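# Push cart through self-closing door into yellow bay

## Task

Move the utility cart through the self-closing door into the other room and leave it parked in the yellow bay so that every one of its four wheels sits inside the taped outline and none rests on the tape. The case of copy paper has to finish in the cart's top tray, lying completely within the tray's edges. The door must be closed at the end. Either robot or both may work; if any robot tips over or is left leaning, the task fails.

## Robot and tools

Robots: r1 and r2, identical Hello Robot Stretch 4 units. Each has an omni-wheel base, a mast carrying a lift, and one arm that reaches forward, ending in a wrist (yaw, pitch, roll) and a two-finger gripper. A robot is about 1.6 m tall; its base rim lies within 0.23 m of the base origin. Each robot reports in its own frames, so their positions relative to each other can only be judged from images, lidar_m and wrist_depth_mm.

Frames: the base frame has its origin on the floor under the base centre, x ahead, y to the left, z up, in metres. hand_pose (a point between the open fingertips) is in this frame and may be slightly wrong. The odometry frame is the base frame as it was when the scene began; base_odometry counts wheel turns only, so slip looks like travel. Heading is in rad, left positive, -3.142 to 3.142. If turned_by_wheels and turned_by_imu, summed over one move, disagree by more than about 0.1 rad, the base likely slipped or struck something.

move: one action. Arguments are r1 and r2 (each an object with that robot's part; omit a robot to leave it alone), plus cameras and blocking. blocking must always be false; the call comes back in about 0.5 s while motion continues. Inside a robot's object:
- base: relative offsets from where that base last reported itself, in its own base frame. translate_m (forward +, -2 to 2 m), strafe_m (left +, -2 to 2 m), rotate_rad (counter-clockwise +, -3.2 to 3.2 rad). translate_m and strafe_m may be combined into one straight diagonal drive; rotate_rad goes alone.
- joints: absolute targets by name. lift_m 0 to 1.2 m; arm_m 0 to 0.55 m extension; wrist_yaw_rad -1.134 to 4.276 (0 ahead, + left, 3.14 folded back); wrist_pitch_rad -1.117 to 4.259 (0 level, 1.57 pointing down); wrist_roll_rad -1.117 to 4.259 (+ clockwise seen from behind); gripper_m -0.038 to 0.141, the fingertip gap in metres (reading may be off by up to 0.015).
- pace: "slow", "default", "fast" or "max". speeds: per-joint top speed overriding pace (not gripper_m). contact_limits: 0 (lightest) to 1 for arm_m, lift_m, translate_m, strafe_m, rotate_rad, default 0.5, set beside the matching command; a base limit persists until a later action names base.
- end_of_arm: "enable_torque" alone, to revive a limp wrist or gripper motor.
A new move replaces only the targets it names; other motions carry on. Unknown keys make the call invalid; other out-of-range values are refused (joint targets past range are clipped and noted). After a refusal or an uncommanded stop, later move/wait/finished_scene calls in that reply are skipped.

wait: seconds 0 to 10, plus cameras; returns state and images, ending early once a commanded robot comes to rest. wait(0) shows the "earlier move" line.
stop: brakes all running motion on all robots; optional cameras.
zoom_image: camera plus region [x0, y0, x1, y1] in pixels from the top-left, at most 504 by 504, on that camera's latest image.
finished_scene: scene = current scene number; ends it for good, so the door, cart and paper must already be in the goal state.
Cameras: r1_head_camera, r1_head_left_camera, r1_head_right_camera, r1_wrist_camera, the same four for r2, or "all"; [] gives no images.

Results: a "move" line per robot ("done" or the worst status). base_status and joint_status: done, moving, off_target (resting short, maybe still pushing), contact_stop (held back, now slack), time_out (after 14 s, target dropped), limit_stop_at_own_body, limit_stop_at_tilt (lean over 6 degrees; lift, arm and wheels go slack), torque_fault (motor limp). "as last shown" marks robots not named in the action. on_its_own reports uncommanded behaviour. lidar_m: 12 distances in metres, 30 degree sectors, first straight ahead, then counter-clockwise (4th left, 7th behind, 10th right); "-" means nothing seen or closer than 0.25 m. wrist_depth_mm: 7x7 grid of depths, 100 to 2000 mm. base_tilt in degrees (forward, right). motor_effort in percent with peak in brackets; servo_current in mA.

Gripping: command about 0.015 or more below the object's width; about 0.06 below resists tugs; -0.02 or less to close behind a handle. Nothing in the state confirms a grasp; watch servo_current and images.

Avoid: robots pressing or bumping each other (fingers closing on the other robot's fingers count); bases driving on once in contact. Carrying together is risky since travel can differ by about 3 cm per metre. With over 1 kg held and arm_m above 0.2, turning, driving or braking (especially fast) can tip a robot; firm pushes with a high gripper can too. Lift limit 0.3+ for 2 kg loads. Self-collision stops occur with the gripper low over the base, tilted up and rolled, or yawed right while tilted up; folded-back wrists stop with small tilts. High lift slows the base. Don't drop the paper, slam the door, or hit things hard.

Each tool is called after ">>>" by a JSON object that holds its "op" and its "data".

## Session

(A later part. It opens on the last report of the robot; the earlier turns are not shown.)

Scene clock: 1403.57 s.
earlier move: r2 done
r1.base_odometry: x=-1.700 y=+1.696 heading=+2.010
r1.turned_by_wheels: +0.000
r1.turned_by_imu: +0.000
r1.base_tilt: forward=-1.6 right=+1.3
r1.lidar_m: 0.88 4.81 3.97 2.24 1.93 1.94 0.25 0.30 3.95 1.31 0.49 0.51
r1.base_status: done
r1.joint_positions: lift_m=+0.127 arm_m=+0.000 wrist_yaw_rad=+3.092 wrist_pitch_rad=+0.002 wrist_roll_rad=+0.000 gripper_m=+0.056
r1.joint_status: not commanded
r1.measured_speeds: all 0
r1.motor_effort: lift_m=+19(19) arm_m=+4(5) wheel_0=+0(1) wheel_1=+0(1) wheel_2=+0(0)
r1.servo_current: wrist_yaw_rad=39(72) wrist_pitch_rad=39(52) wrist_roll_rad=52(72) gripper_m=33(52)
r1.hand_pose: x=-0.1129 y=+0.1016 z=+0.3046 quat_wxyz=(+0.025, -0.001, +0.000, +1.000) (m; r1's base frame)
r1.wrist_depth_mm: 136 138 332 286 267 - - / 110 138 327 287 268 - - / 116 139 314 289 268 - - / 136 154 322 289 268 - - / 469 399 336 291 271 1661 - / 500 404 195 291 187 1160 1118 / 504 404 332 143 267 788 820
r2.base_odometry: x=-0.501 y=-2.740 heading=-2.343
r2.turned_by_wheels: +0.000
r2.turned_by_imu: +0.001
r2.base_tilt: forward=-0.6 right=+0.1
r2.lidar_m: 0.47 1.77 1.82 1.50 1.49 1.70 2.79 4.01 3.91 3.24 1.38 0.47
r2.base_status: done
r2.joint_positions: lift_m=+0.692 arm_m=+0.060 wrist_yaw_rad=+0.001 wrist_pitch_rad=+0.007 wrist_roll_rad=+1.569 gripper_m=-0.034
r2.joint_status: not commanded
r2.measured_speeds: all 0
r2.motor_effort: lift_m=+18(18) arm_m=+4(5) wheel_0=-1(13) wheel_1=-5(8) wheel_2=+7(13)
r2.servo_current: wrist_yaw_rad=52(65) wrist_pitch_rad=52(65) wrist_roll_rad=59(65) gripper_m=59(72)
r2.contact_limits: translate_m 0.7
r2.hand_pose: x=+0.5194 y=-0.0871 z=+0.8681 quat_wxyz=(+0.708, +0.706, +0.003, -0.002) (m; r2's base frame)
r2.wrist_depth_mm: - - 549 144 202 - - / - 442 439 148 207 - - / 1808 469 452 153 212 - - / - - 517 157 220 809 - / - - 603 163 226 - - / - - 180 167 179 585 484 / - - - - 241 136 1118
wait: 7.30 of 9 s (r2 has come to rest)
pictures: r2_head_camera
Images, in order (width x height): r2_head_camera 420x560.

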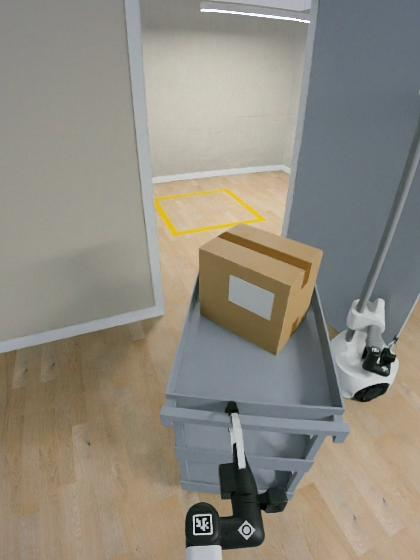

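>>> {"op": "move", "data": {"cameras": [], "blocking": false, "r2": {"base":{"translate_m":0.06,"strafe_m":-0.24},"pace":"slow","contact_limits":{"translate_m":0.7}}}}

>>> {"op": "wait", "data": {"seconds": 5, "cameras": ["r2_head_camera"]}}

Scene clock: 1414.67 s.
move: r2 moving
r1: as last shown
r1.lidar_m: 0.86 4.83 3.97 2.23 1.93 1.92 0.25 0.32 3.92 1.34 0.48 0.52
r1.motor_effort: lift_m=+19(19) arm_m=+4(5) wheel_0=+0(1) wheel_1=+0(0) wheel_2=+0(0)
r1.servo_current: wrist_yaw_rad=39(52) wrist_pitch_rad=46(52) wrist_roll_rad=39(59) gripper_m=39(46)
r1.wrist_depth_mm: 136 138 332 289 266 - - / 109 138 327 287 267 - - / 116 139 312 290 270 - - / 136 154 320 290 268 - - / 466 402 336 291 268 1576 - / 500 402 196 291 187 1160 1138 / 512 404 330 143 265 778 798
r2.base_odometry: x=-0.512 y=-2.733 heading=-2.343
r2.turned_by_wheels: +0.000
r2.turned_by_imu: +0.001
r2.base_tilt: forward=-0.7 right=+0.0
r2.lidar_m: 0.45 1.79 1.85 1.56 1.51 1.71 2.82 4.02 3.88 3.22 1.38 0.44
r2.base_status: translate_m moving; strafe_m moving
r2.joint_positions: lift_m=+0.692 arm_m=+0.060 wrist_yaw_rad=+0.002 wrist_pitch_rad=+0.007 wrist_roll_rad=+1.569 gripper_m=-0.034
r2.joint_status: not commanded
r2.measured_speeds: translate_m=+0.012 strafe_m=-0.049 rotate_rad=-0.001 lift_m=+0.000 arm_m=+0.000 wrist_yaw_rad=+0.000 wrist_pitch_rad=+0.000 wrist_roll_rad=+0.000
r2.motor_effort: lift_m=+18(18) arm_m=+4(4) wheel_0=+11(11) wheel_1=-7(8) wheel_2=-5(7)
r2.servo_current: wrist_yaw_rad=59(59) wrist_pitch_rad=46(52) wrist_roll_rad=39(52) gripper_m=65(65)
r2.contact_limits: translate_m 0.7
r2.hand_pose: x=+0.5194 y=-0.0868 z=+0.8681 quat_wxyz=(+0.708, +0.706, +0.003, -0.002) (m; r2's base frame)
r2.wrist_depth_mm: - - 530 144 202 - - / - 449 445 148 208 - - / 1756 462 455 153 213 - - / 1708 - 517 158 220 820 - / - - 597 163 227 - - / - - 180 168 179 597 488 / - - - - - 137 1118
pictures: none
No camera images: "cameras" was empty.

Scene clock: 1417.90 s.
earlier move: r2 done
r1.base_odometry: x=-1.700 y=+1.696 heading=+2.010
r1.turned_by_wheels: +0.000
r1.turned_by_imu: +0.000
r1.base_tilt: forward=-1.6 right=+1.3
r1.lidar_m: 0.57 4.82 3.95 2.26 1.93 1.94 0.25 0.33 3.94 1.35 0.42 0.41
r1.base_status: not commanded
r1.joint_positions: lift_m=+0.127 arm_m=+0.000 wrist_yaw_rad=+3.092 wrist_pitch_rad=+0.002 wrist_roll_rad=+0.000 gripper_m=+0.056
r1.joint_status: not commanded
r1.measured_speeds: all 0
r1.motor_effort: lift_m=+19(19) arm_m=+4(5) wheel_0=+0(1) wheel_1=+0(0) wheel_2=+0(0)
r1.servo_current: wrist_yaw_rad=52(65) wrist_pitch_rad=46(52) wrist_roll_rad=65(65) gripper_m=46(52)
r1.hand_pose: x=-0.1129 y=+0.1016 z=+0.3046 quat_wxyz=(+0.025, -0.001, +0.000, +1.000) (m; r1's base frame)
r1.wrist_depth_mm: 136 137 330 287 266 - - / 109 139 325 289 267 - - / 117 139 312 290 267 - - / 136 154 322 290 271 - - / 466 399 338 291 270 1661 - / 500 402 196 291 187 1160 1138 / 504 402 330 143 266 768 820
r2.base_odometry: x=-0.715 y=-2.615 heading=-2.344
r2.turned_by_wheels: +0.000
r2.turned_by_imu: +0.001
r2.base_tilt: forward=-0.7 right=+0.1
r2.lidar_m: 0.41 1.80 2.02 1.79 1.76 1.99 3.30 3.99 3.59 2.98 2.99 0.49
r2.base_status: done
r2.joint_positions: lift_m=+0.692 arm_m=+0.060 wrist_yaw_rad=+0.002 wrist_pitch_rad=+0.007 wrist_roll_rad=+1.569 gripper_m=-0.034
r2.joint_status: not commanded
r2.measured_speeds: all 0
r2.motor_effort: lift_m=+18(18) arm_m=+4(5) wheel_0=+6(17) wheel_1=-4(8) wheel_2=-7(9)
r2.servo_current: wrist_yaw_rad=46(65) wrist_pitch_rad=59(59) wrist_roll_rad=39(59) gripper_m=59(72)
r2.contact_limits: translate_m 0.7
r2.hand_pose: x=+0.5194 y=-0.0868 z=+0.8681 quat_wxyz=(+0.708, +0.706, +0.003, -0.002) (m; r2's base frame)
r2.wrist_depth_mm: - - - 190 257 - 904 / - - - 186 251 - - / - - 569 182 245 798 - / - 484 473 178 238 - - / - - 504 174 233 831 - / - - 185 169 180 - - / - 143 - - 224 - -
wait: 3.23 of 5 s (r2 has come to rest)
pictures: r2_head_camera
Images, in order (width x height): r2_head_camera 420x560.

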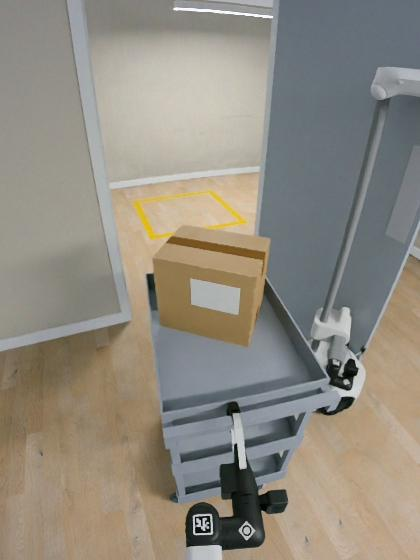

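>>> {"op": "move", "data": {"cameras": [], "blocking": false, "r2": {"base":{"translate_m":0.3,"strafe_m":0.0},"pace":"slow","contact_limits":{"translate_m":0.7}}}}

>>> {"op": "wait", "data": {"seconds": 6, "cameras": ["r2_head_camera"]}}

Scene clock: 1424.40 s.
move: r2 moving
r1: as last shown
r1.lidar_m: 0.56 4.80 3.97 2.26 1.93 1.93 0.25 0.33 3.93 1.34 0.43 0.42
r1.servo_current: wrist_yaw_rad=52(59) wrist_pitch_rad=46(46) wrist_roll_rad=65(65) gripper_m=39(46)
r1.wrist_depth_mm: 135 138 334 289 267 - - / 109 138 327 289 268 - - / 116 139 312 290 268 - - / 136 155 320 290 270 - - / 466 397 336 291 270 1618 - / 496 407 196 290 187 1160 1138 / 508 404 330 143 265 778 820
r2.base_odometry: x=-0.723 y=-2.624 heading=-2.344
r2.turned_by_wheels: +0.000
r2.turned_by_imu: +0.000
r2.base_tilt: forward=-0.7 right=+0.1
r2.lidar_m: 0.41 1.78 2.02 1.78 1.77 2.02 3.31 4.02 3.63 3.00 2.98 0.49
r2.base_status: translate_m moving; strafe_m moving
r2.joint_positions: lift_m=+0.692 arm_m=+0.060 wrist_yaw_rad=+0.000 wrist_pitch_rad=+0.007 wrist_roll_rad=+1.569 gripper_m=-0.034
r2.joint_status: not commanded
r2.measured_speeds: translate_m=+0.048 strafe_m=+0.000 rotate_rad=-0.001 lift_m=+0.000 arm_m=+0.000 wrist_yaw_rad=-0.003 wrist_pitch_rad=+0.000 wrist_roll_rad=+0.000
r2.motor_effort: lift_m=+18(18) arm_m=+4(4) wheel_0=+3(10) wheel_1=+5(8) wheel_2=-14(14)
r2.servo_current: wrist_yaw_rad=39(52) wrist_pitch_rad=46(52) wrist_roll_rad=52(59) gripper_m=65(65)
r2.contact_limits: translate_m 0.7
r2.hand_pose: x=+0.5192 y=-0.0875 z=+0.8681 quat_wxyz=(+0.708, +0.706, +0.002, -0.003) (m; r2's base frame)
r2.wrist_depth_mm: - - - 192 259 - 891 / - - - 187 251 - - / - - 585 182 245 809 - / - 477 480 179 238 - - / - - 500 174 232 820 - / - - 183 168 179 750 - / - 144 - - 223 - -
pictures: none
No camera images: "cameras" was empty.

Scene clock: 1428.17 s.
earlier move: r2 done
r1.base_odometry: x=-1.700 y=+1.696 heading=+2.010
r1.turned_by_wheels: +0.000
r1.turned_by_imu: +0.000
r1.base_tilt: forward=-1.6 right=+1.3
r1.lidar_m: 0.87 4.81 3.97 2.26 1.92 1.94 0.25 0.32 3.91 0.37 0.33 0.37
r1.base_status: not commanded
r1.joint_positions: lift_m=+0.127 arm_m=+0.000 wrist_yaw_rad=+3.092 wrist_pitch_rad=+0.002 wrist_roll_rad=+0.000 gripper_m=+0.056
r1.joint_status: not commanded
r1.measured_speeds: all 0
r1.motor_effort: lift_m=+19(19) arm_m=+4(5) wheel_0=-1(1) wheel_1=+0(1) wheel_2=+0(0)
r1.servo_current: wrist_yaw_rad=59(65) wrist_pitch_rad=46(52) wrist_roll_rad=39(65) gripper_m=46(46)
r1.hand_pose: x=-0.1129 y=+0.1016 z=+0.3046 quat_wxyz=(+0.025, -0.001, +0.000, +1.000) (m; r1's base frame)
r1.wrist_depth_mm: 136 138 332 286 266 - - / 109 138 327 287 267 - - / 116 139 314 291 268 - - / 136 155 322 289 270 - - / 469 402 336 291 268 1576 - / 508 404 195 291 187 1160 1118 / 508 404 332 143 265 768 820
r2.base_odometry: x=-0.924 y=-2.830 heading=-2.344
r2.turned_by_wheels: +0.000
r2.turned_by_imu: -0.001
r2.base_tilt: forward=-0.7 right=+0.1
r2.lidar_m: 0.41 1.51 1.71 1.87 1.86 2.08 3.43 4.28 3.48 2.92 0.90 0.50
r2.base_status: done
r2.joint_positions: lift_m=+0.692 arm_m=+0.060 wrist_yaw_rad=-0.002 wrist_pitch_rad=+0.007 wrist_roll_rad=+1.569 gripper_m=-0.034
r2.joint_status: not commanded
r2.measured_speeds: all 0
r2.motor_effort: lift_m=+18(18) arm_m=+5(5) wheel_0=+1(10) wheel_1=+3(9) wheel_2=-8(17)
r2.servo_current: wrist_yaw_rad=39(59) wrist_pitch_rad=46(59) wrist_roll_rad=46(65) gripper_m=72(72)
r2.contact_limits: translate_m 0.7
r2.hand_pose: x=+0.5191 y=-0.0880 z=+0.8681 quat_wxyz=(+0.708, +0.706, +0.002, -0.003) (m; r2's base frame)
r2.wrist_depth_mm: - - - 178 241 - - / - - - 176 237 - - / - - 504 175 236 - - / - - 477 232 233 842 - / - - 521 171 230 831 - / - - 184 169 179 - - / - - - - 227 137 -
wait: 3.77 of 6 s (r2 has come to rest)
pictures: r2_head_camera
Images, in order (width x height): r2_head_camera 420x560.

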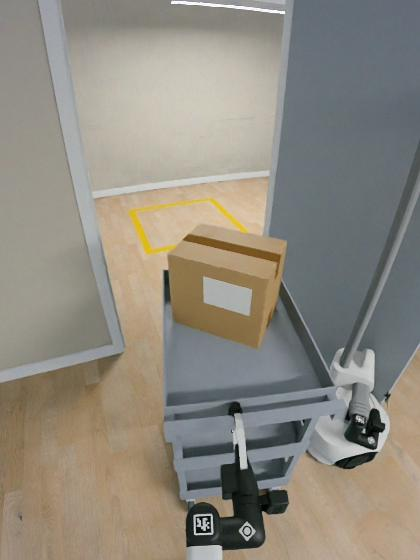

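>>> {"op": "move", "data": {"cameras": [], "blocking": false, "r2": {"base":{"rotate_rad":0.32},"pace":"slow","contact_limits":{"rotate_rad":0.6}}}}

>>> {"op": "wait", "data": {"seconds": 4, "cameras": ["r2_head_camera"]}}

Scene clock: 1448.70 s.
move: r2 moving
r1: as last shown
r1.lidar_m: 0.87 4.81 3.96 2.25 1.94 1.92 0.25 0.30 3.90 0.36 0.35 0.39
r1.motor_effort: lift_m=+19(19) arm_m=+4(4) wheel_0=+0(1) wheel_1=+0(0) wheel_2=+0(0)
r1.servo_current: wrist_yaw_rad=39(65) wrist_pitch_rad=46(46) wrist_roll_rad=59(65) gripper_m=39(52)
r1.wrist_depth_mm: 136 138 332 287 267 - - / 109 138 325 289 268 - - / 116 139 314 290 270 - - / 136 155 322 290 268 - - / 466 399 336 290 271 1661 - / 500 402 195 293 187 1182 1160 / 508 404 334 143 266 778 820
r2.base_odometry: x=-0.924 y=-2.830 heading=-2.219
r2.turned_by_wheels: +0.125
r2.turned_by_imu: +0.122
r2.base_tilt: forward=-0.7 right=+0.1
r2.lidar_m: 0.44 1.54 1.87 1.85 1.86 2.28 - 4.29 3.22 2.90 0.83 0.47
r2.base_status: rotate_rad moving
r2.joint_positions: lift_m=+0.692 arm_m=+0.060 wrist_yaw_rad=-0.005 wrist_pitch_rad=+0.007 wrist_roll_rad=+1.569 gripper_m=-0.034
r2.joint_status: not commanded
r2.measured_speeds: translate_m=-0.001 strafe_m=-0.001 rotate_rad=+0.490 lift_m=+0.000 arm_m=+0.000 wrist_yaw_rad=+0.000 wrist_pitch_rad=+0.000 wrist_roll_rad=+0.000
r2.motor_effort: lift_m=+18(18) arm_m=+4(5) wheel_0=-13(13) wheel_1=-8(9) wheel_2=-11(13)
r2.servo_current: wrist_yaw_rad=46(65) wrist_pitch_rad=52(52) wrist_roll_rad=46(59) gripper_m=59(72)
r2.contact_limits: rotate_rad 0.6
r2.hand_pose: x=+0.5188 y=-0.0888 z=+0.8681 quat_wxyz=(+0.708, +0.706, +0.001, -0.004) (m; r2's base frame)
r2.wrist_depth_mm: - - - 155 213 - - / - 512 473 158 216 788 - / - 469 455 161 221 820 - / - - 512 163 225 820 - / - - 580 167 228 - - / - - 184 169 178 1499 500 / - 135 - - 236 - 1098
pictures: none
No camera images: "cameras" was empty.

Scene clock: 1449.63 s.
earlier move: r2 done
r1.base_odometry: x=-1.700 y=+1.696 heading=+2.010
r1.turned_by_wheels: +0.000
r1.turned_by_imu: +0.000
r1.base_tilt: forward=-1.5 right=+1.3
r1.lidar_m: 0.86 4.81 3.99 2.24 1.93 1.93 0.25 0.30 3.92 0.38 0.39 0.46
r1.base_status: not commanded
r1.joint_positions: lift_m=+0.127 arm_m=+0.000 wrist_yaw_rad=+3.092 wrist_pitch_rad=+0.002 wrist_roll_rad=+0.000 gripper_m=+0.056
r1.joint_status: not commanded
r1.measured_speeds: all 0
r1.motor_effort: lift_m=+19(19) arm_m=+4(5) wheel_0=+0(1) wheel_1=+0(0) wheel_2=+0(0)
r1.servo_current: wrist_yaw_rad=59(78) wrist_pitch_rad=39(52) wrist_roll_rad=46(78) gripper_m=39(52)
r1.hand_pose: x=-0.1129 y=+0.1016 z=+0.3046 quat_wxyz=(+0.025, -0.001, +0.000, +1.000) (m; r1's base frame)
r1.wrist_depth_mm: 136 138 334 287 267 - - / 109 138 325 289 268 - - / 116 139 312 290 267 - - / 136 154 320 290 270 - - / 469 402 334 290 271 1708 - / 500 404 195 293 187 1160 1138 / 508 402 334 143 267 778 820
r2.base_odometry: x=-0.924 y=-2.830 heading=-2.025
r2.turned_by_wheels: +0.194
r2.turned_by_imu: +0.189
r2.base_tilt: forward=-0.7 right=+0.0
r2.lidar_m: 0.50 1.56 1.93 1.86 1.93 2.64 - 4.13 3.03 2.90 0.44 0.42
r2.base_status: done
r2.joint_positions: lift_m=+0.692 arm_m=+0.060 wrist_yaw_rad=+0.001 wrist_pitch_rad=+0.007 wrist_roll_rad=+1.569 gripper_m=-0.034
r2.joint_status: not commanded
r2.measured_speeds: all 0
r2.motor_effort: lift_m=+18(18) arm_m=+5(5) wheel_0=-3(13) wheel_1=-4(9) wheel_2=-4(13)
r2.servo_current: wrist_yaw_rad=46(65) wrist_pitch_rad=46(52) wrist_roll_rad=46(59) gripper_m=65(72)
r2.contact_limits: rotate_rad 0.6
r2.hand_pose: x=+0.5193 y=-0.0871 z=+0.8681 quat_wxyz=(+0.708, +0.706, +0.003, -0.002) (m; r2's base frame)
r2.wrist_depth_mm: - 379 373 104 159 - - / - 455 439 112 172 - - / - - 539 119 185 - - / - - - 131 201 1576 - / - - - 146 220 - 469 / - - 180 158 179 1255 1160 / - 135 - - 297 296 310
wait: 0.93 of 4 s (r2 has come to rest)
pictures: r2_head_camera
Images, in order (width x height): r2_head_camera 420x560.

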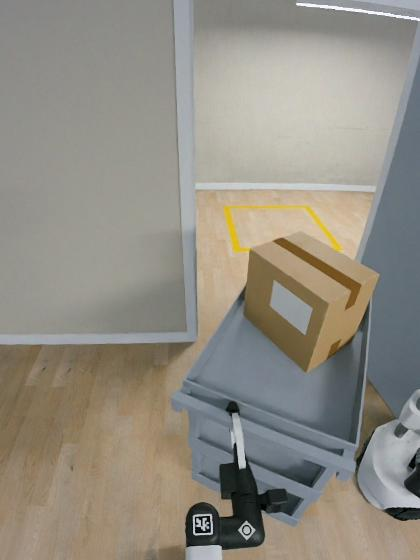

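>>> {"op": "move", "data": {"cameras": [], "blocking": false, "r2": {"base":{"translate_m":0.06,"strafe_m":-0.24},"pace":"slow","contact_limits":{"translate_m":0.7}}}}

>>> {"op": "wait", "data": {"seconds": 5, "cameras": ["r2_head_camera"]}}

Scene clock: 1462.23 s.
move: r2 moving
r1: as last shown
r1.base_tilt: forward=-1.6 right=+1.3
r1.lidar_m: 0.85 4.82 3.94 2.23 1.93 1.92 0.25 0.31 3.95 0.39 0.40 0.48
r1.servo_current: wrist_yaw_rad=59(59) wrist_pitch_rad=46(46) wrist_roll_rad=52(65) gripper_m=39(46)
r1.wrist_depth_mm: 136 138 330 286 267 - - / 109 138 327 287 267 - - / 116 139 314 289 268 - - / 136 154 322 290 270 - - / 466 404 336 290 270 1661 - / 504 404 195 290 187 1160 1138 / 508 402 330 143 266 778 831
r2.base_odometry: x=-0.936 y=-2.827 heading=-2.025
r2.turned_by_wheels: +0.000
r2.turned_by_imu: +0.001
r2.base_tilt: forward=-0.7 right=+0.1
r2.lidar_m: 0.47 1.59 1.95 1.85 1.94 2.64 - 4.12 3.04 2.89 0.46 0.41
r2.base_status: translate_m moving; strafe_m moving
r2.joint_positions: lift_m=+0.692 arm_m=+0.060 wrist_yaw_rad=+0.001 wrist_pitch_rad=+0.007 wrist_roll_rad=+1.569 gripper_m=-0.034
r2.joint_status: not commanded
r2.measured_speeds: translate_m=+0.013 strafe_m=-0.048 rotate_rad=+0.000 lift_m=+0.000 arm_m=+0.000 wrist_yaw_rad=+0.000 wrist_pitch_rad=+0.000 wrist_roll_rad=+0.000
r2.motor_effort: lift_m=+18(18) arm_m=+4(5) wheel_0=+11(12) wheel_1=-6(9) wheel_2=-7(7)
r2.servo_current: wrist_yaw_rad=46(59) wrist_pitch_rad=46(52) wrist_roll_rad=52(59) gripper_m=65(72)
r2.contact_limits: translate_m 0.7
r2.hand_pose: x=+0.5193 y=-0.0871 z=+0.8681 quat_wxyz=(+0.708, +0.706, +0.003, -0.002) (m; r2's base frame)
r2.wrist_depth_mm: - 379 370 103 159 - - / - 455 439 112 171 - - / - - 530 118 185 - - / - - - 130 202 - - / - - - 143 220 1229 477 / - - 180 158 178 1229 1160 / - - - - 266 294 309
pictures: none
No camera images: "cameras" was empty.

Scene clock: 1465.47 s.
earlier move: r2 done
r1.base_odometry: x=-1.700 y=+1.696 heading=+2.010
r1.turned_by_wheels: +0.000
r1.turned_by_imu: +0.000
r1.base_tilt: forward=-1.6 right=+1.3
r1.lidar_m: 0.62 4.79 3.95 2.24 1.91 1.94 0.25 0.31 0.44 0.28 0.26 0.31
r1.base_status: not commanded
r1.joint_positions: lift_m=+0.127 arm_m=+0.000 wrist_yaw_rad=+3.092 wrist_pitch_rad=+0.002 wrist_roll_rad=+0.000 gripper_m=+0.056
r1.joint_status: not commanded
r1.measured_speeds: all 0
r1.motor_effort: lift_m=+19(19) arm_m=+4(5) wheel_0=+0(1) wheel_1=+0(0) wheel_2=+0(0)
r1.servo_current: wrist_yaw_rad=39(78) wrist_pitch_rad=39(52) wrist_roll_rad=46(72) gripper_m=39(52)
r1.hand_pose: x=-0.1129 y=+0.1016 z=+0.3046 quat_wxyz=(+0.025, -0.001, +0.000, +1.000) (m; r1's base frame)
r1.wrist_depth_mm: 136 138 330 289 267 - - / 109 138 325 289 268 - - / 116 139 312 291 270 - - / 135 154 320 290 271 - - / 466 402 338 290 270 1618 - / 504 402 195 291 187 1160 1160 / 508 404 332 143 266 778 820
r2.base_odometry: x=-1.166 y=-2.778 heading=-2.025
r2.turned_by_wheels: +0.000
r2.turned_by_imu: +0.001
r2.base_tilt: forward=-0.7 right=+0.1
r2.lidar_m: 0.47 1.51 2.06 2.08 2.20 2.95 - 3.82 2.80 2.65 0.63 0.46
r2.base_status: done
r2.joint_positions: lift_m=+0.692 arm_m=+0.060 wrist_yaw_rad=+0.003 wrist_pitch_rad=+0.007 wrist_roll_rad=+1.569 gripper_m=-0.034
r2.joint_status: not commanded
r2.measured_speeds: all 0
r2.motor_effort: lift_m=+18(18) arm_m=+5(5) wheel_0=+5(15) wheel_1=-5(9) wheel_2=-5(9)
r2.servo_current: wrist_yaw_rad=52(59) wrist_pitch_rad=52(59) wrist_roll_rad=33(65) gripper_m=65(72)
r2.contact_limits: translate_m 0.7
r2.hand_pose: x=+0.5195 y=-0.0867 z=+0.8681 quat_wxyz=(+0.708, +0.706, +0.003, -0.002) (m; r2's base frame)
r2.wrist_depth_mm: - 512 484 138 193 - - / - 421 418 142 201 - - / - 500 473 148 208 - - / - - 549 155 218 - - / - - - 160 225 1863 - / - - 182 167 179 1430 492 / - - - - - - 1118
wait: 3.23 of 5 s (r2 has come to rest)
pictures: r2_head_camera
Images, in order (width x height): r2_head_camera 420x560.

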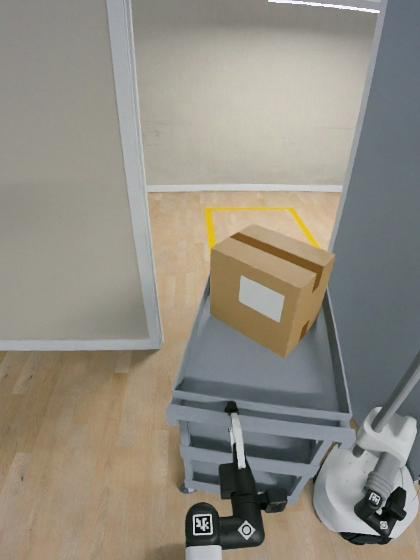

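>>> {"op": "move", "data": {"cameras": [], "blocking": false, "r2": {"base":{"translate_m":0.22,"strafe_m":-0.02},"pace":"slow","contact_limits":{"translate_m":0.7}}}}

>>> {"op": "wait", "data": {"seconds": 5, "cameras": ["r2_head_camera"]}}

Scene clock: 1477.40 s.
move: r2 moving
r1: as last shown
r1.lidar_m: 0.63 4.83 3.97 2.28 1.93 1.93 0.25 0.32 0.42 0.31 0.27 0.29
r1.motor_effort: lift_m=+19(19) arm_m=+4(5) wheel_0=+0(0) wheel_1=+0(0) wheel_2=+0(0)
r1.servo_current: wrist_yaw_rad=46(65) wrist_pitch_rad=46(46) wrist_roll_rad=33(59) gripper_m=46(46)
r1.wrist_depth_mm: 136 138 330 287 267 - - / 109 138 325 289 268 - - / 116 139 314 290 267 - - / 136 154 320 289 270 - - / 466 399 336 290 268 1661 - / 500 404 196 291 187 1205 1138 / 508 404 330 143 266 778 831
r2.base_odometry: x=-1.172 y=-2.789 heading=-2.025
r2.turned_by_wheels: +0.000
r2.turned_by_imu: +0.001
r2.base_tilt: forward=-0.6 right=+0.1
r2.lidar_m: 0.46 1.51 2.06 2.09 2.19 2.97 - 3.80 2.74 2.65 0.62 0.47
r2.base_status: translate_m moving; strafe_m moving
r2.joint_positions: lift_m=+0.692 arm_m=+0.060 wrist_yaw_rad=+0.003 wrist_pitch_rad=+0.007 wrist_roll_rad=+1.569 gripper_m=-0.034
r2.joint_status: not commanded
r2.measured_speeds: translate_m=+0.048 strafe_m=-0.004 rotate_rad=+0.000 lift_m=+0.000 arm_m=+0.000 wrist_yaw_rad=+0.000 wrist_pitch_rad=+0.000 wrist_roll_rad=+0.000
r2.motor_effort: lift_m=+18(18) arm_m=+4(5) wheel_0=+8(11) wheel_1=+6(8) wheel_2=-10(11)
r2.servo_current: wrist_yaw_rad=52(59) wrist_pitch_rad=46(59) wrist_roll_rad=52(59) gripper_m=59(72)
r2.contact_limits: translate_m 0.7
r2.hand_pose: x=+0.5195 y=-0.0867 z=+0.8681 quat_wxyz=(+0.708, +0.706, +0.003, -0.002) (m; r2's base frame)
r2.wrist_depth_mm: - 517 484 137 193 - - / - 421 418 143 201 - - / - 500 469 148 208 - - / - - 544 154 217 - - / - - - 160 225 1808 - / - - 184 167 179 1464 480 / - - - - - - 1118
pictures: none
No camera images: "cameras" was empty.

Scene clock: 1480.40 s.
earlier move: r2 done
r1.base_odometry: x=-1.700 y=+1.696 heading=+2.010
r1.turned_by_wheels: +0.000
r1.turned_by_imu: +0.000
r1.base_tilt: forward=-1.6 right=+1.3
r1.lidar_m: 0.56 4.78 3.97 2.27 1.93 1.93 0.25 0.31 0.38 0.30 0.30 0.51
r1.base_status: not commanded
r1.joint_positions: lift_m=+0.127 arm_m=+0.000 wrist_yaw_rad=+3.092 wrist_pitch_rad=+0.002 wrist_roll_rad=+0.000 gripper_m=+0.056
r1.joint_status: not commanded
r1.measured_speeds: all 0
r1.motor_effort: lift_m=+19(19) arm_m=+4(5) wheel_0=+0(1) wheel_1=+0(0) wheel_2=+0(0)
r1.servo_current: wrist_yaw_rad=52(65) wrist_pitch_rad=46(52) wrist_roll_rad=52(65) gripper_m=46(52)
r1.hand_pose: x=-0.1129 y=+0.1016 z=+0.3046 quat_wxyz=(+0.025, -0.001, +0.000, +1.000) (m; r1's base frame)
r1.wrist_depth_mm: 136 138 330 287 267 - - / 109 138 327 289 267 - - / 116 138 314 290 268 - - / 136 154 320 291 270 - - / 466 399 334 290 271 1618 - / 504 402 196 291 187 1160 1138 / 504 404 334 143 265 798 809
r2.base_odometry: x=-1.280 y=-2.967 heading=-2.025
r2.turned_by_wheels: +0.000
r2.turned_by_imu: -0.001
r2.base_tilt: forward=-0.7 right=+0.1
r2.lidar_m: 0.48 1.30 1.76 2.12 2.20 3.00 - 3.79 2.73 0.54 0.48 0.40
r2.base_status: done
r2.joint_positions: lift_m=+0.692 arm_m=+0.060 wrist_yaw_rad=-0.001 wrist_pitch_rad=+0.007 wrist_roll_rad=+1.569 gripper_m=-0.034
r2.joint_status: not commanded
r2.measured_speeds: all 0
r2.motor_effort: lift_m=+18(18) arm_m=+5(5) wheel_0=+3(11) wheel_1=+4(8) wheel_2=-7(14)
r2.servo_current: wrist_yaw_rad=46(59) wrist_pitch_rad=52(59) wrist_roll_rad=46(65) gripper_m=72(72)
r2.contact_limits: translate_m 0.7
r2.hand_pose: x=+0.5192 y=-0.0876 z=+0.8681 quat_wxyz=(+0.708, +0.706, +0.002, -0.003) (m; r2's base frame)
r2.wrist_depth_mm: - 379 373 105 163 - - / - 452 436 116 174 - - / - - 525 121 187 - - / - - - 133 203 - - / - - - 148 220 1576 480 / - - 183 160 177 1464 1182 / - 136 - - 266 293 303
wait: 3.00 of 5 s (r2 has come to rest)
pictures: r2_head_camera
Images, in order (width x height): r2_head_camera 420x560.

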